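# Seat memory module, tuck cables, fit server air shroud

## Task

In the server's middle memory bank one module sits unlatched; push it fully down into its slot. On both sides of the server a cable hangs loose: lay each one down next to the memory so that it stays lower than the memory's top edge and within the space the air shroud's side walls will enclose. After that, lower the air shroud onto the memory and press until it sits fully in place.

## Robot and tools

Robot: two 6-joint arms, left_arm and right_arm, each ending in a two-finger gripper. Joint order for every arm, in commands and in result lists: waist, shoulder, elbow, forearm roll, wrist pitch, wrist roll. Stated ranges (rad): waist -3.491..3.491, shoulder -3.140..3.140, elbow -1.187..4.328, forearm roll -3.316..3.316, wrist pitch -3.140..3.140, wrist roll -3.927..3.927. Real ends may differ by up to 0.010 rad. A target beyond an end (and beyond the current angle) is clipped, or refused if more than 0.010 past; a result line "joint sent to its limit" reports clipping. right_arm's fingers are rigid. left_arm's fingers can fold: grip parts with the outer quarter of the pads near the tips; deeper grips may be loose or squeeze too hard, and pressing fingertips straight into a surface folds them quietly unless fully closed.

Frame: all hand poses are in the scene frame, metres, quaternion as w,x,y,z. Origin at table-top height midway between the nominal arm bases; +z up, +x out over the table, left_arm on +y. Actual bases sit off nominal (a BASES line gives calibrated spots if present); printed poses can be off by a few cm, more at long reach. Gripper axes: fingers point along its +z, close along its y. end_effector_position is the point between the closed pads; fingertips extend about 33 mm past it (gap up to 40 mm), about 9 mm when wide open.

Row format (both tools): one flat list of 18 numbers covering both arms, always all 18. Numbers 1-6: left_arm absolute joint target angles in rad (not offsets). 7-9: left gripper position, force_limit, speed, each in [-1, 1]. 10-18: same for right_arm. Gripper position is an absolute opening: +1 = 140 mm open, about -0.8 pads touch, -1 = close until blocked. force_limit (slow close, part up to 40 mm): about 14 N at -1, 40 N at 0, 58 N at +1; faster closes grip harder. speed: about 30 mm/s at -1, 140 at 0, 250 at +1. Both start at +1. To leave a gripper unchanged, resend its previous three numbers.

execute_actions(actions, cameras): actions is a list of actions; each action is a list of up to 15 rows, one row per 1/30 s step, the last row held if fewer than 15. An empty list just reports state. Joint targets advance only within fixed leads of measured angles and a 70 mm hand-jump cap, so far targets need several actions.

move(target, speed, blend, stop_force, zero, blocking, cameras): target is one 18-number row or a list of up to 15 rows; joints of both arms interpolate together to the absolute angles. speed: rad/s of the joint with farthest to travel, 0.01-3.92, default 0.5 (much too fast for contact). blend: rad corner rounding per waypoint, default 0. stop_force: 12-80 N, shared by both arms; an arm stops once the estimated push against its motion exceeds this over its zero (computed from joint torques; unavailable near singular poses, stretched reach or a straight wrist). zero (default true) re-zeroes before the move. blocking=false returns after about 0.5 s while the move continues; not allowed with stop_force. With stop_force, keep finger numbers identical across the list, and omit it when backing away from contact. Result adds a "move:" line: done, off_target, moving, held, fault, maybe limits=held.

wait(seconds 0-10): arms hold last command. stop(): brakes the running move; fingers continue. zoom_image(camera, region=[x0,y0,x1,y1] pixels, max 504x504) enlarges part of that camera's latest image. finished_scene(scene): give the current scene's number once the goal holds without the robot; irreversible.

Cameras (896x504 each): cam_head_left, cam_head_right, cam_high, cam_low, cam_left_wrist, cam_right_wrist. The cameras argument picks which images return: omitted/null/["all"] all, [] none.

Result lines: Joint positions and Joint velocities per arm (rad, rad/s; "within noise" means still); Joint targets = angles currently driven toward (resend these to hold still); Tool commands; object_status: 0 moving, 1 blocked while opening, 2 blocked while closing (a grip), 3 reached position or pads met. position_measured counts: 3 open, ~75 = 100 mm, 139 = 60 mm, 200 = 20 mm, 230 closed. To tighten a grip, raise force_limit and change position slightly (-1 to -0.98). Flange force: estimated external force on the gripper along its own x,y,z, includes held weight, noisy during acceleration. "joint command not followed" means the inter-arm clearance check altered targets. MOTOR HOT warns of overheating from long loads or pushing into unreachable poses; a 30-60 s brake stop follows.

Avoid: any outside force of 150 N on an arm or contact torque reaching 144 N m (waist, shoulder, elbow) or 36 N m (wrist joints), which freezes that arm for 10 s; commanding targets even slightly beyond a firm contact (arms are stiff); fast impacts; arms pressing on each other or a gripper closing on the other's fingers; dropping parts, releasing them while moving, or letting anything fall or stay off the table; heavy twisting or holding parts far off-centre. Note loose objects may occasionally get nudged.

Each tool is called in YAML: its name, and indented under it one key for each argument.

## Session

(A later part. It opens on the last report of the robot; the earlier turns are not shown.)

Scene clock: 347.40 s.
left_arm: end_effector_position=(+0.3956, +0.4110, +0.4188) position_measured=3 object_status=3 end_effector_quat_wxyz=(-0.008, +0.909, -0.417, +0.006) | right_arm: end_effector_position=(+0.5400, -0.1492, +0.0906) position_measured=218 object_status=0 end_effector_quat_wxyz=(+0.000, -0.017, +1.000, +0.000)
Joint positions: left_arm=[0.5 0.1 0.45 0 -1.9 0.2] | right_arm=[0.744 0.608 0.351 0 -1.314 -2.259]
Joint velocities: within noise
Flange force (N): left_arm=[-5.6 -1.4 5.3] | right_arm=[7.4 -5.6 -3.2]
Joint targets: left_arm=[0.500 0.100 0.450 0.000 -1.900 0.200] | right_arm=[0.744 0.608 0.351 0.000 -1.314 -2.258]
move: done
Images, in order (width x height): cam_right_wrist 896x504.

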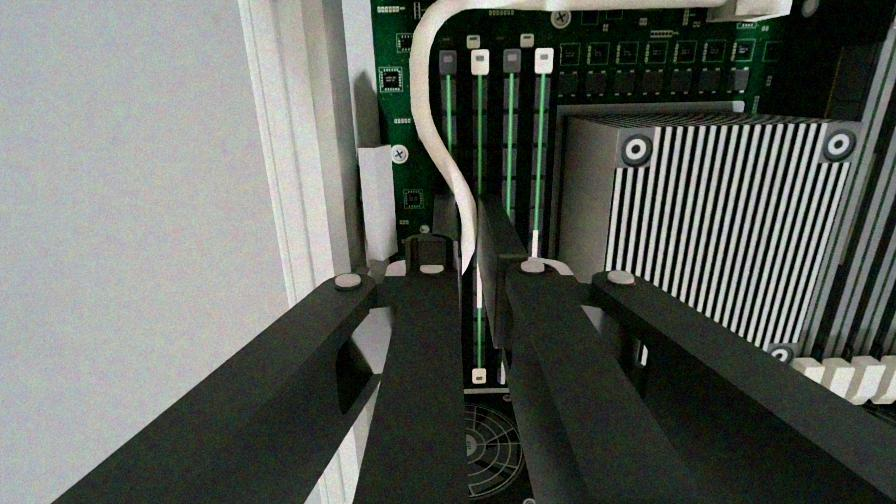

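move:
  target:
    - [0.5,0.1,0.45,0,-1.9,0.2,1,0,0,0.7127,0.5763,0.3096,0,-1.3040,-2.2270,-1,-1,-1]
  speed: 0.04
  cameras: ["cam_right_wrist"]

move:
  target:
    - [0.5,0.1,0.45,0,-1.9,0.2,1,0,0,0.7127,0.5860,0.2913,0,-1.2762,-2.2270,-1,-1,-1]
  speed: 0.03
  stop_force: 12
  cameras: ["cam_right_wrist"]

Scene clock: 358.27 s.
left_arm: end_effector_position=(+0.3956, +0.4110, +0.4188) position_measured=3 object_status=3 end_effector_quat_wxyz=(-0.008, +0.909, -0.417, +0.006) | right_arm: end_effector_position=(+0.5411, -0.1750, +0.0938) position_measured=222 object_status=0 end_effector_quat_wxyz=(+0.000, -0.017, +1.000, +0.000)
Joint positions: left_arm=[0.5 0.1 0.45 0 -1.9 0.2] | right_arm=[0.713 0.576 0.31 0 -1.304 -2.227]
Joint velocities: within noise
Flange force (N): left_arm=[-5.8 -1.3 4.4] | right_arm=[4.7 -2.3 0.0]
Joint targets: left_arm=[0.500 0.100 0.450 0.000 -1.900 0.200] | right_arm=[0.713 0.576 0.310 0.000 -1.304 -2.227]
move: done
Images, in order (width x height): cam_right_wrist 896x504.

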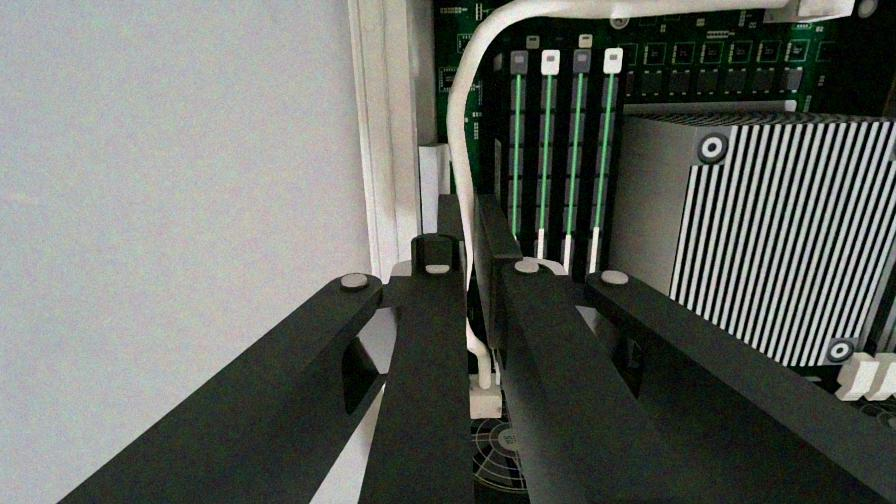

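Scene clock: 359.97 s.
left_arm: end_effector_position=(+0.3956, +0.4110, +0.4188) position_measured=3 object_status=3 end_effector_quat_wxyz=(-0.008, +0.909, -0.417, +0.006) | right_arm: end_effector_position=(+0.5410, -0.1751, +0.0800) position_measured=222 object_status=2 end_effector_quat_wxyz=(+0.000, -0.017, +1.000, +0.000)
Joint positions: left_arm=[0.5 0.1 0.45 0 -1.9 0.2] | right_arm=[0.713 0.586 0.291 0 -1.276 -2.227]
Joint velocities: within noise
Flange force (N): left_arm=[-5.7 -1.3 4.7] | right_arm=[9.5 -4.2 -3.4]
Joint targets: left_arm=[0.500 0.100 0.450 0.000 -1.900 0.200] | right_arm=[0.713 0.586 0.291 0.000 -1.276 -2.227]
move: done
Images, in order (width x height): cam_right_wrist 896x504.

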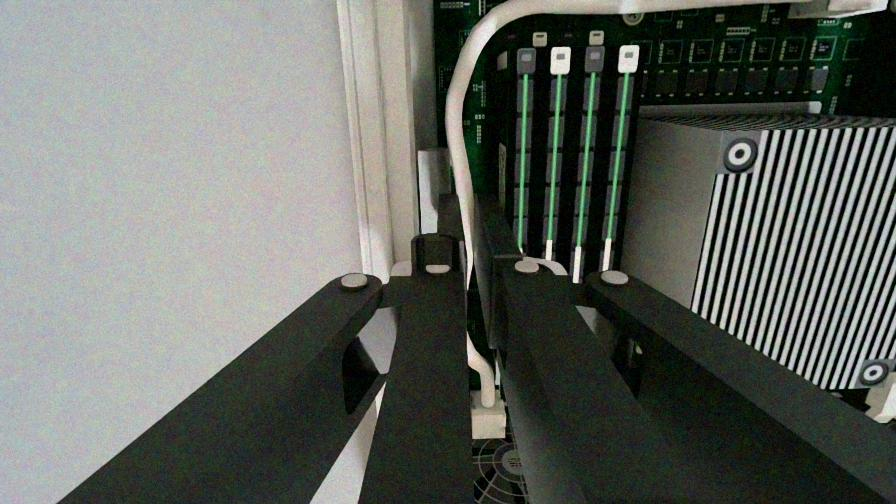

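move:
  target:
    - [0.5,0.1,0.45,0,-1.9,0.2,1,0,0,0.7127,0.5860,0.2913,0,-1.2762,-2.2270,-0.64,-1,-1]
    - [0.5,0.1,0.45,0,-1.9,0.2,1,0,0,0.7127,0.5660,0.3328,0,-1.3376,-2.2270,-0.64,-1,-1]
  speed: 0.05
  cameras: ["cam_right_wrist"]

zoom_image:
  camera: "cam_right_wrist"
  region: [360, 20, 660, 320]

Scene clock: 368.73 s.
left_arm: end_effector_position=(+0.3956, +0.4110, +0.4188) position_measured=3 object_status=3 end_effector_quat_wxyz=(-0.008, +0.909, -0.417, +0.006) | right_arm: end_effector_position=(+0.5410, -0.1751, +0.1100) position_measured=210 object_status=3 end_effector_quat_wxyz=(+0.000, -0.017, +1.000, +0.000)
Joint positions: left_arm=[0.5 0.1 0.45 0 -1.9 0.2] | right_arm=[0.713 0.566 0.333 0 -1.338 -2.227]
Joint velocities: within noise
Flange force (N): left_arm=[-5.6 -1.9 5.2] | right_arm=[4.4 -5.2 -1.4]
Joint targets: left_arm=[0.500 0.100 0.450 0.000 -1.900 0.200] | right_arm=[0.713 0.566 0.333 0.000 -1.338 -2.227]
move: done
Images, in order (width x height): cam_right_wrist 896x504.

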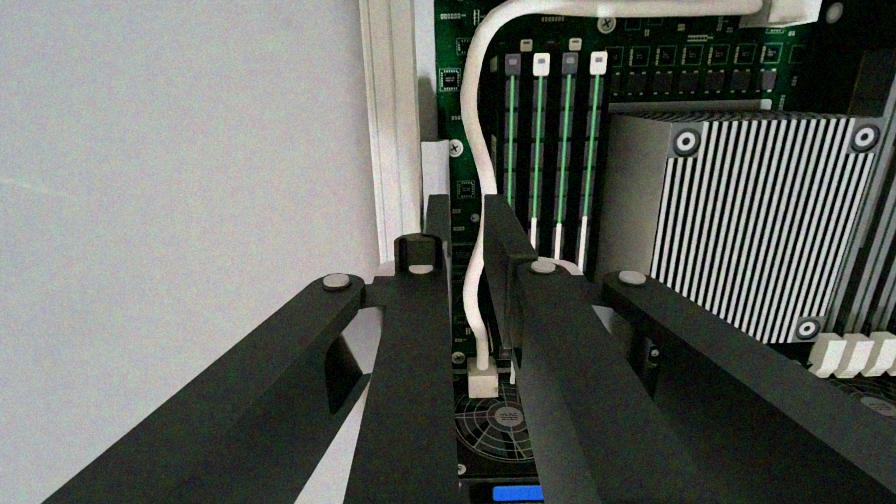

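Scaled by 1.680 from the camera's 896x504 image, which has a finer 1280x720 frame.

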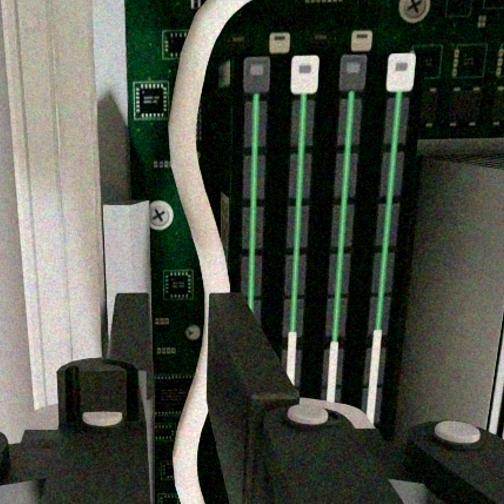

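move:
  target:
    - [0.5,0.1,0.45,0,-1.9,0.2,1,0,0,0.7168,0.5660,0.3348,0,-1.3376,-2.2311,-1,0,0]
    - [0.5,0.1,0.45,0,-1.9,0.2,1,0,0,0.7168,0.5746,0.3222,0,-1.3183,-2.2311,-1,0,0]
  speed: 0.06
  cameras: ["cam_right_wrist"]

zoom_image:
  camera: "cam_right_wrist"
  region: [360, 20, 660, 320]

Scene clock: 381.67 s.
left_arm: end_effector_position=(+0.3956, +0.4110, +0.4188) position_measured=3 object_status=3 end_effector_quat_wxyz=(-0.008, +0.909, -0.417, +0.006) | right_arm: end_effector_position=(+0.5406, -0.1720, +0.1002) position_measured=233 object_status=3 end_effector_quat_wxyz=(+0.000, -0.017, +1.000, +0.000)
Joint positions: left_arm=[0.5 0.1 0.45 0 -1.9 0.2] | right_arm=[0.717 0.575 0.322 0 -1.318 -2.231]
Joint velocities: within noise
Flange force (N): left_arm=[-5.8 -1.5 5.0] | right_arm=[8.1 -7.1 -0.1]
Joint targets: left_arm=[0.500 0.100 0.450 0.000 -1.900 0.200] | right_arm=[0.717 0.575 0.322 0.000 -1.318 -2.231]
move: done
Images, in order (width x height): cam_right_wrist 896x504.

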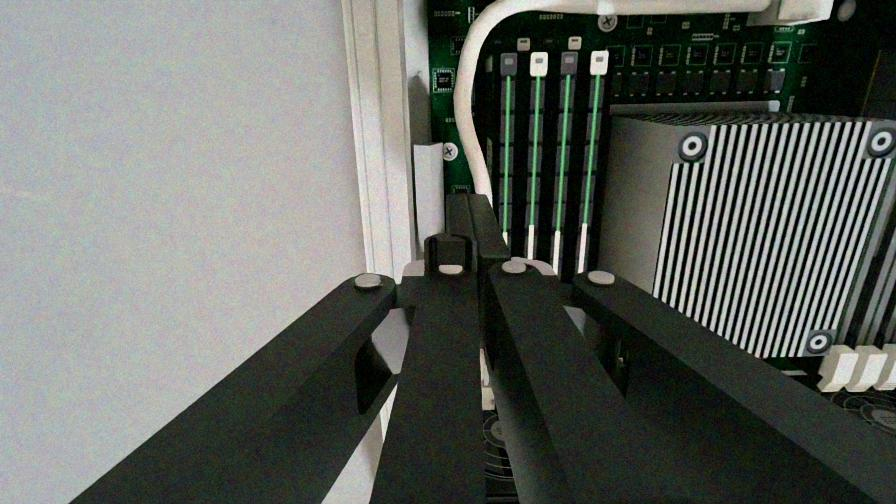

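Scaled by 1.680 from the camera's 896x504 image, which has a finer 1280x720 frame.

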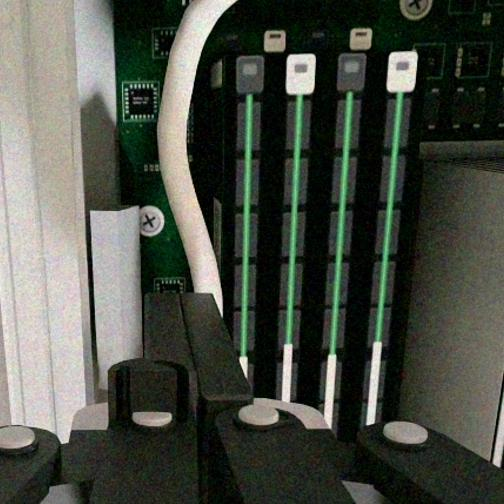

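move:
  target:
    - [0.5,0.1,0.45,0,-1.9,0.2,1,0,0,0.7168,0.5992,0.2778,0,-1.2494,-2.2311,-1,0,0]
  speed: 0.04
  stop_force: 28
  cameras: ["cam_right_wrist"]

zoom_image:
  camera: "cam_right_wrist"
  region: [360, 20, 660, 320]

Scene clock: 388.40 s.
left_arm: end_effector_position=(+0.3956, +0.4110, +0.4188) position_measured=3 object_status=3 end_effector_quat_wxyz=(-0.008, +0.909, -0.417, +0.006) | right_arm: end_effector_position=(+0.5405, -0.1721, +0.0661) position_measured=233 object_status=3 end_effector_quat_wxyz=(+0.000, -0.017, +1.000, +0.000)
Joint positions: left_arm=[0.5 0.1 0.45 0 -1.9 0.2] | right_arm=[0.717 0.599 0.278 0 -1.249 -2.231]
Joint velocities: within noise
Flange force (N): left_arm=[-5.8 -0.9 4.6] | right_arm=[6.4 -5.4 -4.3]
Joint targets: left_arm=[0.500 0.100 0.450 0.000 -1.900 0.200] | right_arm=[0.717 0.599 0.278 0.000 -1.249 -2.231]
move: done
Images, in order (width x height): cam_right_wrist 896x504.

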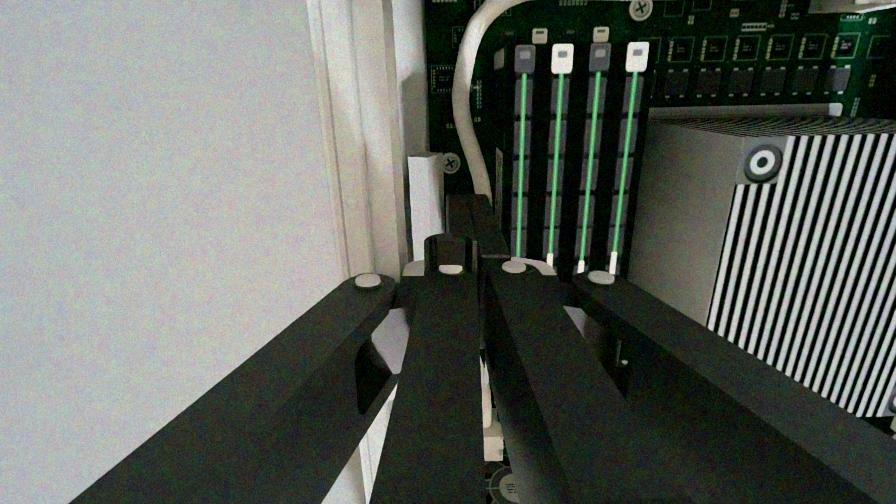

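Scaled by 1.680 from the camera's 896x504 image, which has a finer 1280x720 frame.

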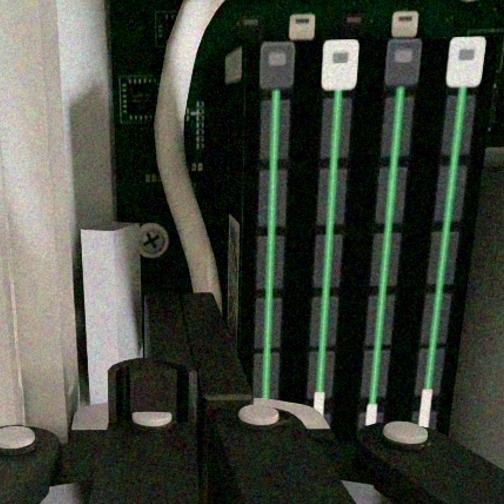

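move:
  target:
    - [0.5,0.1,0.45,0,-1.9,0.2,1,0,0,0.7168,0.5746,0.3222,0,-1.3183,-2.2311,-1,0,0]
    - [0.5,0.1,0.45,0,-1.9,0.2,1,0,0,0.6791,0.6733,0.4772,0,-1.3747,-2.1934,-1,0,0]
  speed: [0.12,0.12]
  cameras: ["cam_right_wrist"]

move:
  target:
    - [0.5,0.1,0.45,0,-1.9,0.2,1,0,0,0.6791,0.6944,0.4300,0,-1.3064,-2.1934,-1,0,0]
  speed: 0.04
  stop_force: 28
  cameras: ["cam_right_wrist"]

move:
  target:
    - [0.5,0.1,0.45,0,-1.9,0.2,1,0,0,0.6791,0.6733,0.4772,0,-1.3747,-2.1934,-1,0,0]
    - [0.5,0.1,0.45,0,-1.9,0.2,1,0,0,0.7581,0.4854,0.1882,0,-1.2735,-2.2724,-1,0,0]
  speed: [0.12,0.2]
  cameras: ["cam_right_wrist"]

move:
  target:
    - [0.5,0.1,0.45,0,-1.9,0.2,1,0,0,0.7581,0.5128,0.1452,0,-1.2032,-2.2724,-1,0,0]
  speed: 0.04
  stop_force: 28
  cameras: ["cam_right_wrist"]

Scene clock: 398.23 s.
left_arm: end_effector_position=(+0.3956, +0.4110, +0.4188) position_measured=3 object_status=3 end_effector_quat_wxyz=(-0.008, +0.909, -0.417, +0.006) | right_arm: end_effector_position=(+0.5820, -0.1706, +0.1001) position_measured=233 object_status=3 end_effector_quat_wxyz=(+0.000, -0.017, +1.000, +0.000)
Joint positions: left_arm=[0.5 0.1 0.45 0 -1.9 0.2] | right_arm=[0.679 0.673 0.477 0 -1.375 -2.193]
Joint velocities: within noise
Flange force (N): left_arm=[-6.2 -1.0 4.9] | right_arm=[4.9 -6.0 -1.5]
Joint targets: left_arm=[0.500 0.100 0.450 0.000 -1.900 0.200] | right_arm=[0.679 0.673 0.477 0.000 -1.375 -2.193]
move: done
Images, in order (width x height): cam_right_wrist 896x504.

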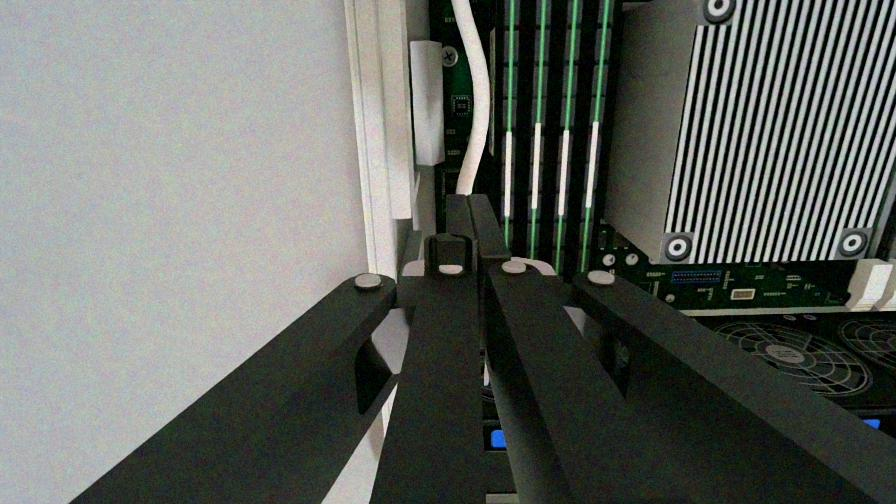

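Scene clock: 400.77 s.
left_arm: end_effector_position=(+0.3956, +0.4110, +0.4188) position_measured=3 object_status=3 end_effector_quat_wxyz=(-0.008, +0.909, -0.417, +0.006) | right_arm: end_effector_position=(+0.5820, -0.1706, +0.0660) position_measured=233 object_status=3 end_effector_quat_wxyz=(+0.000, -0.017, +1.000, +0.000)
Joint positions: left_arm=[0.5 0.1 0.45 0 -1.9 0.2] | right_arm=[0.679 0.694 0.43 0 -1.306 -2.193]
Joint velocities: within noise
Flange force (N): left_arm=[-6.0 -1.4 5.1] | right_arm=[6.0 -5.3 -11.5]
Joint targets: left_arm=[0.500 0.100 0.450 0.000 -1.900 0.200] | right_arm=[0.679 0.694 0.430 0.000 -1.306 -2.193]
move: done
Images, in order (width x height): cam_right_wrist 896x504.

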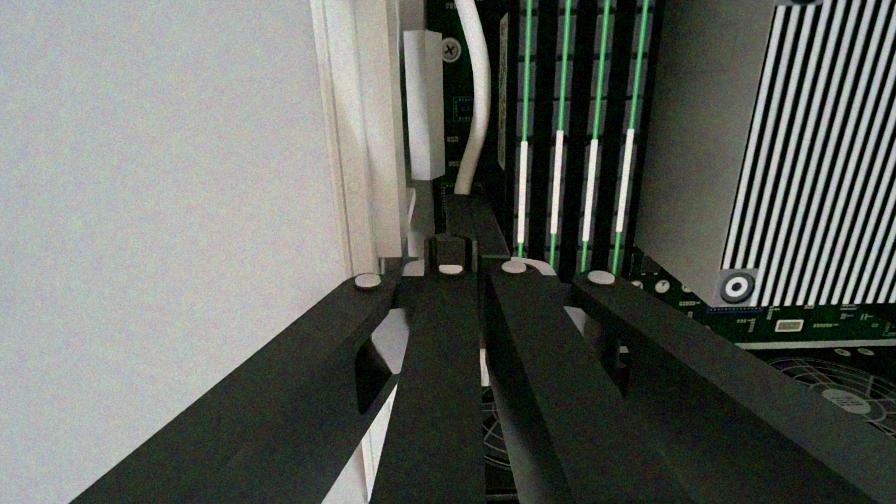

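Scene clock: 403.23 s.
left_arm: end_effector_position=(+0.3956, +0.4110, +0.4188) position_measured=3 object_status=3 end_effector_quat_wxyz=(-0.008, +0.909, -0.417, +0.006) | right_arm: end_effector_position=(+0.5001, -0.1733, +0.1000) position_measured=233 object_status=3 end_effector_quat_wxyz=(+0.000, -0.017, +1.000, +0.000)
Joint positions: left_arm=[0.5 0.1 0.45 0 -1.9 0.2] | right_arm=[0.758 0.485 0.188 0 -1.274 -2.272]
Joint velocities: within noise
Flange force (N): left_arm=[-5.6 -1.6 5.1] | right_arm=[3.1 -4.6 -1.9]
Joint targets: left_arm=[0.500 0.100 0.450 0.000 -1.900 0.200] | right_arm=[0.758 0.485 0.188 0.000 -1.274 -2.272]
move: done
Images, in order (width x height): cam_right_wrist 896x504.

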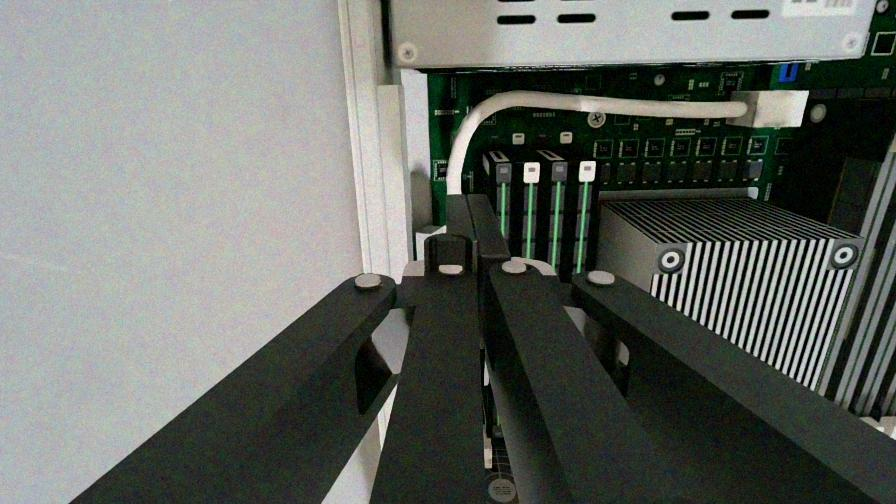

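Scene clock: 405.80 s.
left_arm: end_effector_position=(+0.3956, +0.4110, +0.4188) position_measured=3 object_status=3 end_effector_quat_wxyz=(-0.008, +0.909, -0.417, +0.006) | right_arm: end_effector_position=(+0.5000, -0.1733, +0.0661) position_measured=233 object_status=3 end_effector_quat_wxyz=(+0.000, -0.017, +1.000, +0.000)
Joint positions: left_arm=[0.5 0.1 0.45 0 -1.9 0.2] | right_arm=[0.758 0.513 0.145 0 -1.203 -2.272]
Joint velocities: within noise
Flange force (N): left_arm=[-6.2 -0.7 5.0] | right_arm=[3.3 -5.2 -2.2]
Joint targets: left_arm=[0.500 0.100 0.450 0.000 -1.900 0.200] | right_arm=[0.758 0.513 0.145 0.000 -1.203 -2.272]
move: done
Images, in order (width x height): cam_right_wrist 896x504.

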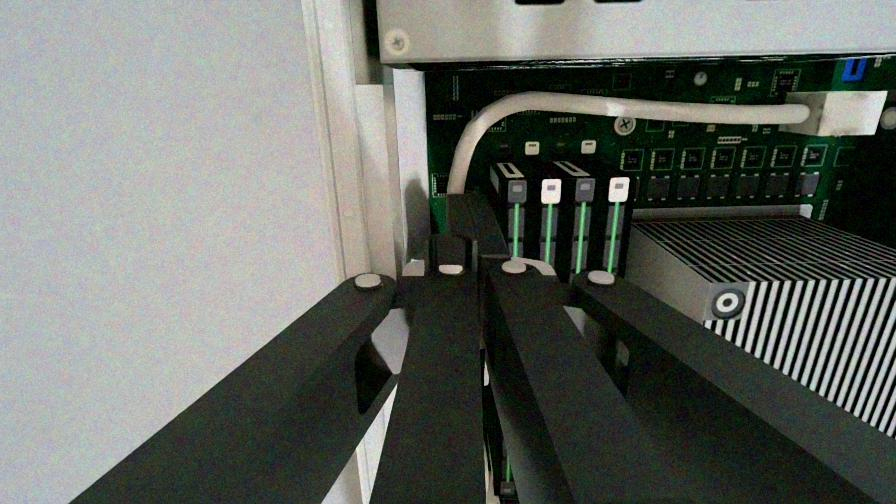

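move:
  target:
    - [0.5,0.1,0.45,0,-1.9,0.2,1,0,0,0.7581,0.4854,0.1882,0,-1.2735,-2.2724,-1,0,0]
    - [0.4,0.1,0.45,0,-1.9,-1.2,1,0,0,0.3,0.1,0.3,0,-1.77,-1.67,1,0,0]
    - [-0.3451,0.6350,0.5808,0,-1.5166,-2.7725,1,0,0,0.1,0.1,0.3,0,-1.77,-1.67,1,0,0]
  speed: [0.2,1.0,1.0]
  blend: [0.02,0.1,0]
  cameras: ["cam_left_wrist","cam_high"]

zoom_image:
  camera: "cam_left_wrist"
  region: [260, 300, 660, 440]

Scene clock: 413.40 s.
left_arm: end_effector_position=(+0.3981, +0.3999, +0.4188) position_measured=3 object_status=3 end_effector_quat_wxyz=(-0.009, +0.819, -0.574, +0.005) | right_arm: end_effector_position=(+0.5040, -0.1835, +0.1138) position_measured=233 object_status=3 end_effector_quat_wxyz=(+0.001, -0.019, +1.000, +0.008)
Joint positions: left_arm=[0.476 0.1 0.45 0 -1.9 -0.139] | right_arm=[0.734 0.464 0.194 -0.012 -1.289 -2.242]
Joint velocities: within noise
Flange force (N): left_arm=[-5.4 0.2 4.4] | right_arm=[3.5 -4.9 -0.7]
Flange force when the fault began (N): right_arm=[-9.5 149.9 123.4]
Joint targets: left_arm=[0.476 0.100 0.450 0.000 -1.900 -0.139] | right_arm=[0.734 0.464 0.194 -0.012 -1.290 -2.241]
Tool commands: left_gripper/position=+1.0 left_gripper/force_limit=+0.0 left_gripper/speed=+0.0 right_gripper/position=-1.0 right_gripper/force_limit=+0.003922 right_gripper/speed=+0.003922
FORCE FAULT: contact force on the right arm reached its limit, and that arm stopped. The contact can be on any part of that arm, not only on its tool. That arm's remaining commands of this call were not run. That arm is still stopped at the end of this call. That arm stays stopped for about 9 more seconds. Until then a move that you send moves the other arm only, and its call returns only when the move has ended. Once the stop has ended, the next robot result says so. If the stop ends while you think or write, that arm runs what you send next. While its stop runs, that arm takes no new command, but its gripper still runs the gripper command that each later call begins with. Until it ends, the stop uses up actions while you think or wait. An arm that is not stopped still takes commands.
move: fault (right_arm), off_target (left_arm; braked at the fault stop of right_arm); path passed 1 of 3 targets; target 2's new numbers were not sent; left_arm: the wrist roll is farthest, 2.634 rad from its target; right_arm: the waist is farthest, 0.634 rad from its target
Images, in order (width x height): cam_high 896x504, cam_left_wrist 896x504.

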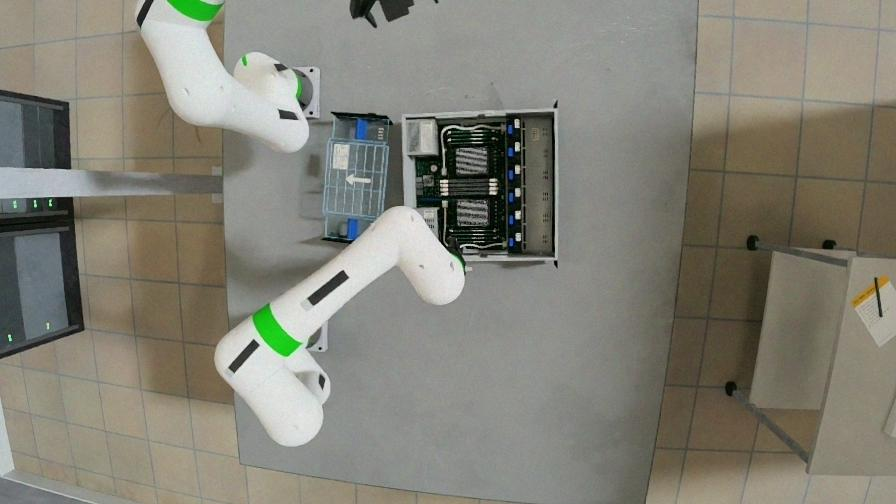

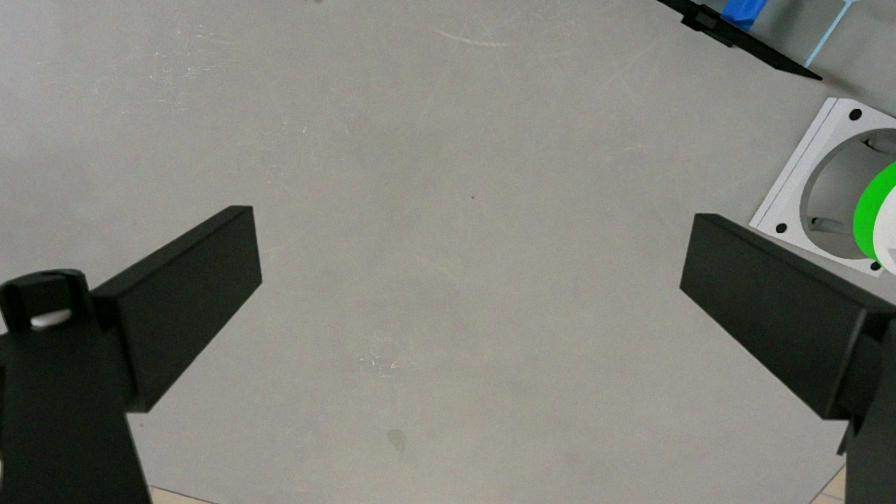

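Scaled by 1.260 from the camera's 896x504 image, which has a finer 1280x720 frame.

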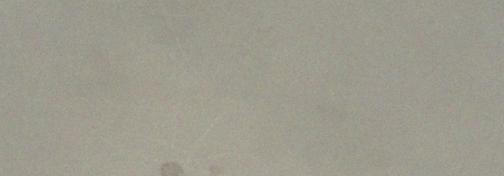

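wait:
  seconds: 5
  cameras: ["cam_right_wrist"]

Scene clock: 423.13 s.
left_arm: end_effector_position=(+0.3981, +0.3999, +0.4188) position_measured=3 object_status=3 end_effector_quat_wxyz=(-0.009, +0.819, -0.574, +0.005) | right_arm: end_effector_position=(+0.5040, -0.1835, +0.1138) position_measured=233 object_status=3 end_effector_quat_wxyz=(+0.001, -0.019, +1.000, +0.008)
Joint positions: left_arm=[0.476 0.1 0.45 0 -1.9 -0.139] | right_arm=[0.734 0.464 0.194 -0.012 -1.289 -2.242]
Joint velocities: within noise
Flange force (N): left_arm=[-5.8 0.3 4.7] | right_arm=[4.0 -5.2 -1.5]
Joint targets: left_arm=[0.476 0.100 0.450 0.000 -1.900 -0.139] | right_arm=[0.734 0.464 0.194 -0.012 -1.290 -2.241]
Tool commands: left_gripper/position=+1.0 left_gripper/force_limit=+0.0 left_gripper/speed=+0.0 right_gripper/position=-1.0 right_gripper/force_limit=+0.003922 right_gripper/speed=+0.003922
FORCE FAULT, CONTINUED: the right arm's stop, for the force fault that an earlier result reported, is over. The rest of the stop counts as 18 of the actions that you can send in this scene. During its stop the right arm's controller moved it back a little. That arm's target is now where it stood when the stop ended, not its last command. That arm accepts commands again.
wait: 5.00 s; at rest from the start
Images, in order (width x height): cam_right_wrist 896x504.

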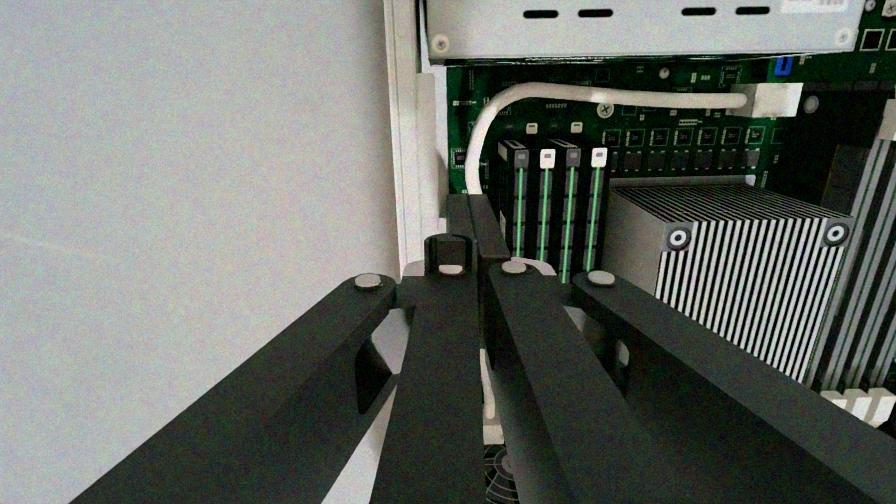

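move:
  target:
    - [0.476,0.1,0.45,0,-1.9,-0.139,1,0,0,0.7581,0.4687,0.2243,0,-1.3264,-2.2724,-1,0,0]
    - [0.476,0.1,0.45,0,-1.9,-0.6,1,0,0,0.7581,0.4348,0.3995,0,-1.5355,-2.2724,-1,0,0]
  speed: [0.1,0.5]
  cameras: ["cam_right_wrist"]

move:
  target:
    - [0.1,0.3,0.5,0,-1.77,-1.6,1,0,0,0.3,0.1,0.3,0,-1.77,-1.67,1,0,0]
    - [-0.3451,0.6350,0.5808,0,-1.5166,-2.7725,1,0,0,0.1,0.1,0.3,0,-1.77,-1.67,1,0,0]
  speed: [1.0,1.0]
  cameras: ["cam_left_wrist","cam_high"]

zoom_image:
  camera: "cam_left_wrist"
  region: [260, 300, 660, 440]

Scene clock: 431.27 s.
left_arm: end_effector_position=(+0.3980, +0.4000, +0.4188) position_measured=3 object_status=3 end_effector_quat_wxyz=(+0.010, -0.666, +0.746, -0.002) | right_arm: end_effector_position=(+0.5000, -0.1733, +0.2200) position_measured=233 object_status=3 end_effector_quat_wxyz=(+0.000, -0.017, +1.000, +0.000)
Joint positions: left_arm=[0.476 0.1 0.45 0 -1.9 -0.6] | right_arm=[0.758 0.435 0.399 0 -1.535 -2.272]
Joint velocities: within noise
Flange force (N): left_arm=[-4.8 3.1 5.5] | right_arm=[2.1 -4.5 -1.7]
Joint targets: left_arm=[0.476 0.100 0.450 0.000 -1.900 -0.600] | right_arm=[0.758 0.435 0.399 0.000 -1.536 -2.272]
move: done
Images, in order (width x height): cam_right_wrist 896x504.

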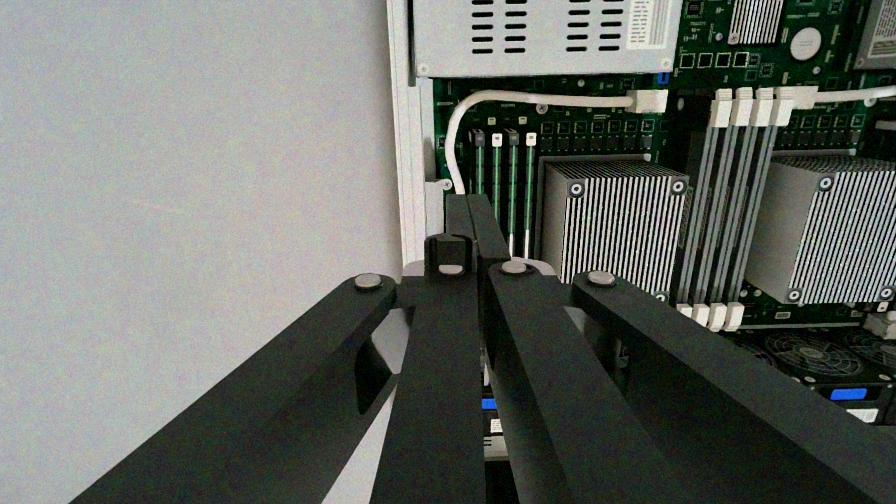

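Scene clock: 434.30 s.
left_arm: end_effector_position=(+0.5299, -0.0402, +0.1701) position_measured=3 object_status=3 end_effector_quat_wxyz=(+0.000, +0.695, +0.719, +0.000) | right_arm: end_effector_position=(+0.4378, -0.5750, +0.3567) position_measured=3 object_status=3 end_effector_quat_wxyz=(+0.000, +0.010, +1.000, +0.000)
Joint positions: left_arm=[-0.345 0.635 0.581 0 -1.517 -2.772] | right_arm=[0.1 0.1 0.3 0 -1.77 -1.67]
Joint velocities: within noise
Flange force (N): left_arm=[3.3 1.9 4.7] | right_arm=[5.6 -2.8 1.3]
Joint targets: left_arm=[-0.345 0.635 0.581 0.000 -1.517 -2.772] | right_arm=[0.100 0.100 0.300 0.000 -1.770 -1.670]
move: done
Images, in order (width x height): cam_high 896x504, cam_left_wrist 896x504.

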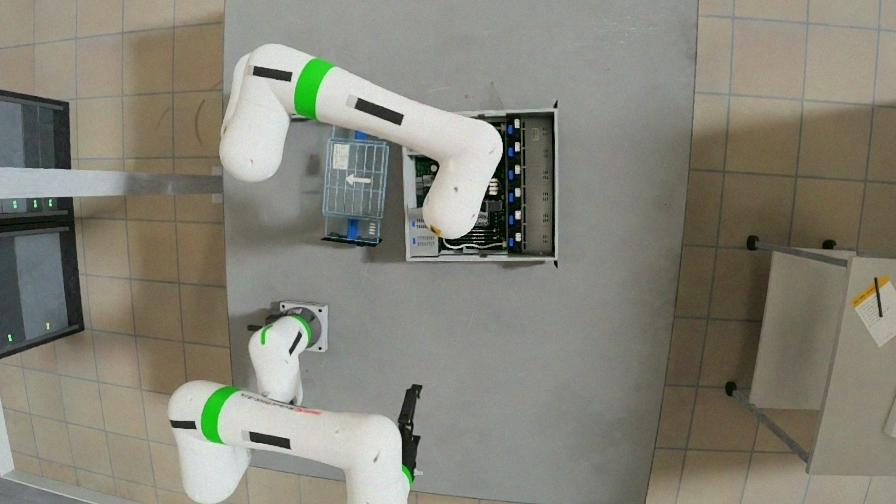

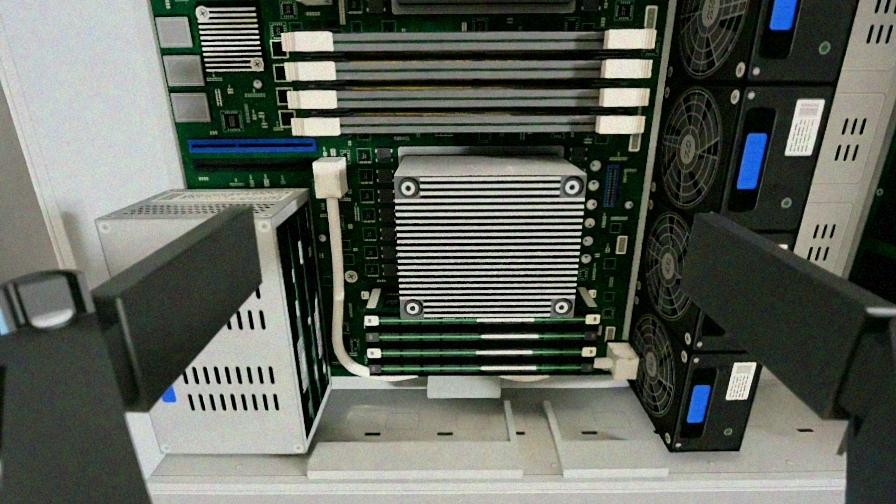

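Scaled by 1.260 from the camera's 896x504 image, which has a finer 1280x720 frame.

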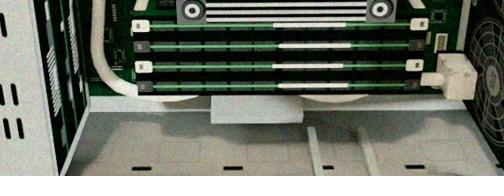

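zoom_image:
  camera: "cam_left_wrist"
  region: [300, 350, 700, 490]

Scaled by 1.260 from the camera's 896x504 image, which has a finer 1280x720 frame.

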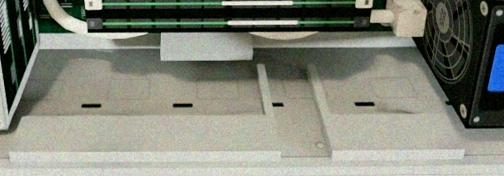

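move:
  target:
    - [-0.6607,0,0.062,0,-1.6331,0.6497,1,0,0,0.1,0.1,0.3,0,-1.77,-1.67,1,0,0]
  speed: [1.0]
  cameras: ["cam_left_wrist","cam_high"]

zoom_image:
  camera: "cam_left_wrist"
  region: [0, 0, 448, 252]

zoom_image:
  camera: "cam_left_wrist"
  region: [448, 0, 896, 252]

Scene clock: 466.77 s.
left_arm: end_effector_position=(+0.2002, -0.0597, +0.3000) position_measured=3 object_status=3 end_effector_quat_wxyz=(+0.000, +0.707, -0.707, +0.000) | right_arm: end_effector_position=(+0.4378, -0.5750, +0.3567) position_measured=3 object_status=3 end_effector_quat_wxyz=(+0.000, +0.010, +1.000, +0.000)
Joint positions: left_arm=[-0.661 0 0.062 0 -1.633 0.65] | right_arm=[0.1 0.1 0.3 0 -1.77 -1.67]
Joint velocities: within noise
Flange force (N): left_arm=[-4.0 -4.0 4.7] | right_arm=[5.9 -2.7 1.9]
Joint targets: left_arm=[-0.661 0.000 0.062 0.000 -1.633 0.650] | right_arm=[0.100 0.100 0.300 0.000 -1.770 -1.670]
move: done
Images, in order (width x height): cam_high 896x504, cam_left_wrist 896x504.

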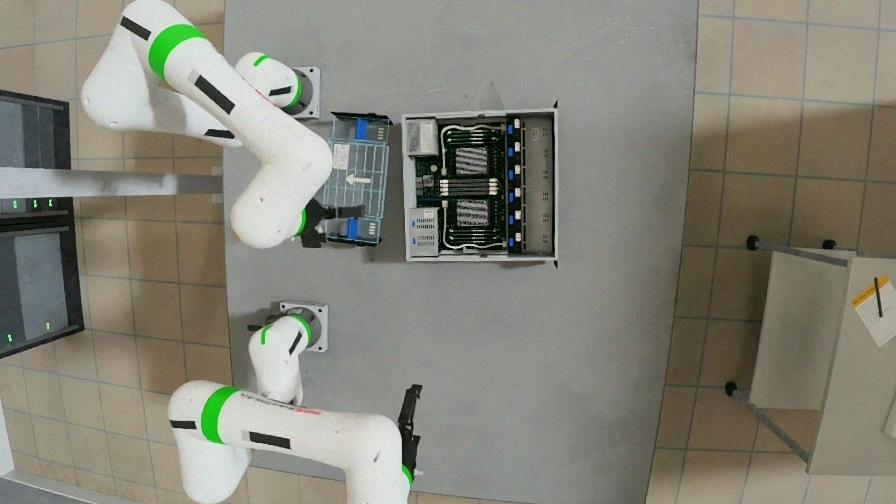

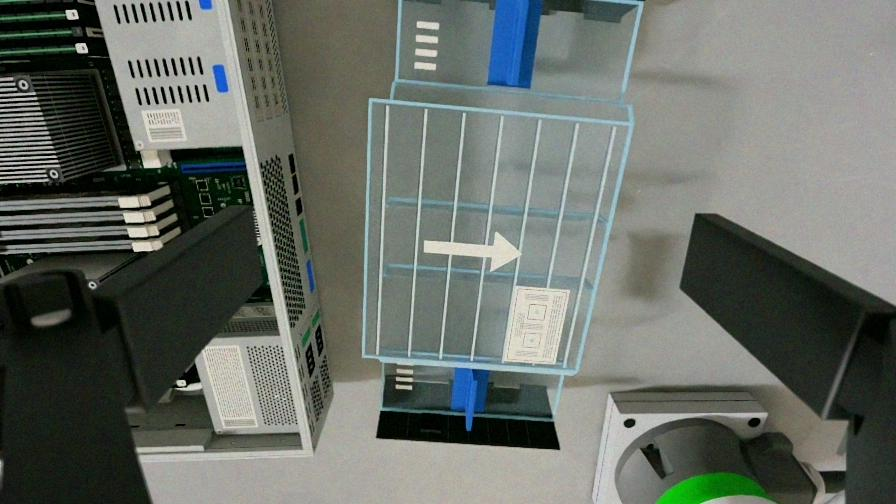

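Scaled by 1.125 from the camera's 896x504 image, which has a finer 1280x720 frame.

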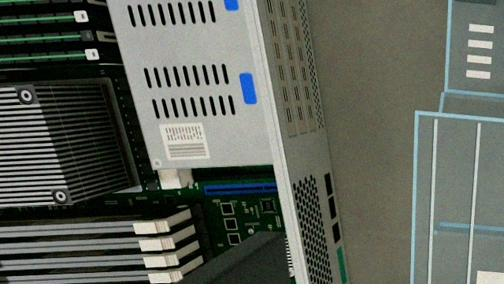

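Scaled by 1.125 from the camera's 896x504 image, which has a finer 1280x720 frame.

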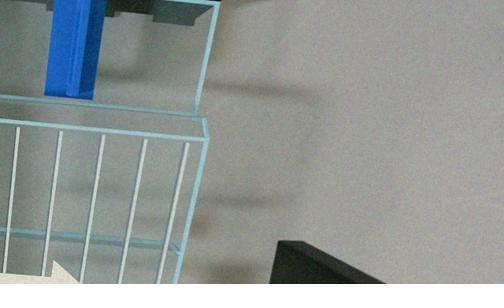

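zoom_image:
  camera: "cam_left_wrist"
  region: [360, 340, 600, 470]

zoom_image:
  camera: "cam_left_wrist"
  region: [380, 0, 660, 130]

Scaled by 2.100 from the camera's 896x504 image, which has a finer 1280x720 frame.

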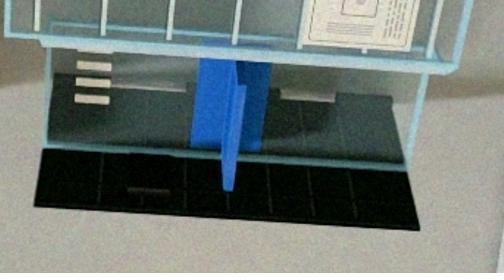

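Scaled by 1.800 from the camera's 896x504 image, which has a finer 1280x720 frame.

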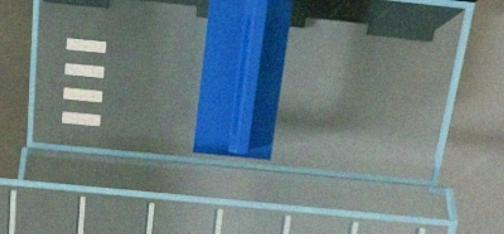

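move:
  target:
    - [0.0161,-0.35,-0.3,0,-1.60,2.6,-0.03,0,0,0.7,0.0,0.1,0,-1.6,-1.6,-0.03,0,0]
    - [0.0161,-0.4644,-0.5337,0,-1.5015,3.0345,-0.03,0,0,1.4191,-0.1071,-0.2728,0,-1.4051,-1.4776,-0.03,0,0]
  speed: [1.0,0.7]
  blend: [0.1,0]
  cameras: ["cam_left_wrist","cam_right_wrist"]

zoom_image:
  camera: "cam_left_wrist"
  region: [340, 80, 640, 260]

zoom_image:
  camera: "cam_right_wrist"
  region: [340, 80, 640, 260]

Scene clock: 496.53 s.
left_arm: end_effector_position=(+0.1861, +0.1801, +0.2001) position_measured=132 object_status=3 end_effector_quat_wxyz=(+0.000, +0.735, +0.678, +0.000) | right_arm: end_effector_position=(+0.1600, -0.1295, +0.2001) position_measured=132 object_status=3 end_effector_quat_wxyz=(+0.000, +0.678, -0.735, +0.000)
Joint positions: left_arm=[0.016 -0.464 -0.534 0 -1.502 3.034] | right_arm=[1.419 -0.107 -0.273 0 -1.405 -1.478]
Joint velocities: within noise
Flange force (N): left_arm=[10.6 -0.3 4.4] | right_arm=[4.1 -2.8 -1.7]
Joint targets: left_arm=[0.016 -0.464 -0.534 0.000 -1.502 3.034] | right_arm=[1.419 -0.107 -0.273 0.000 -1.405 -1.478]
move: done
Images, in order (width x height): cam_left_wrist 896x504, cam_right_wrist 896x504.

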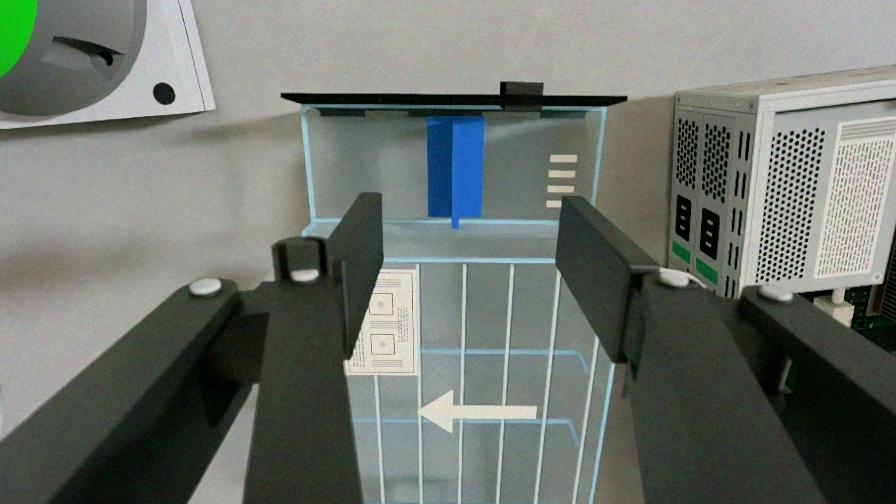

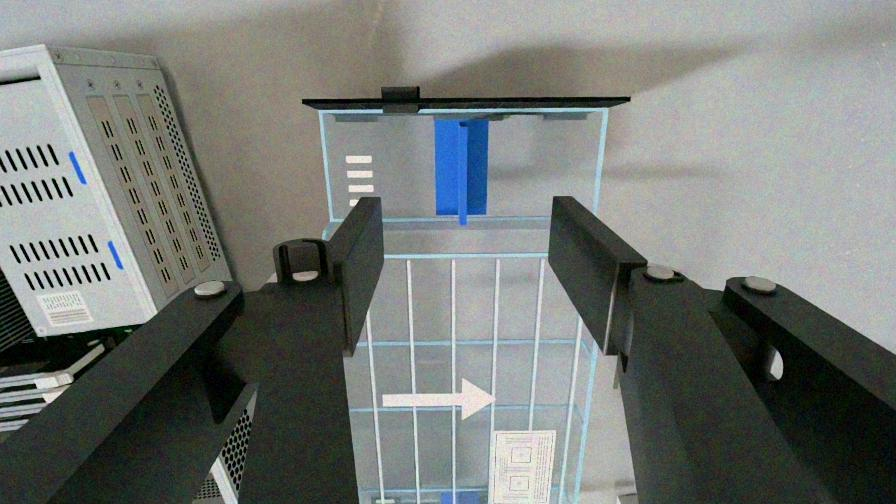

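Scaled by 1.680 from the camera's 896x504 image, which has a finer 1280x720 frame.

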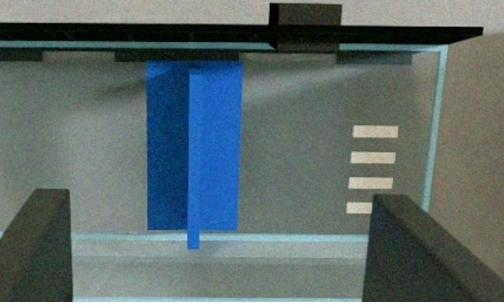

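Scaled by 1.680 from the camera's 896x504 image, which has a finer 1280x720 frame.

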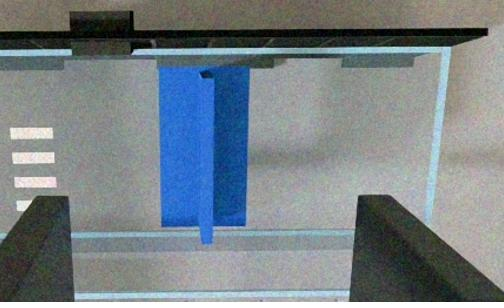

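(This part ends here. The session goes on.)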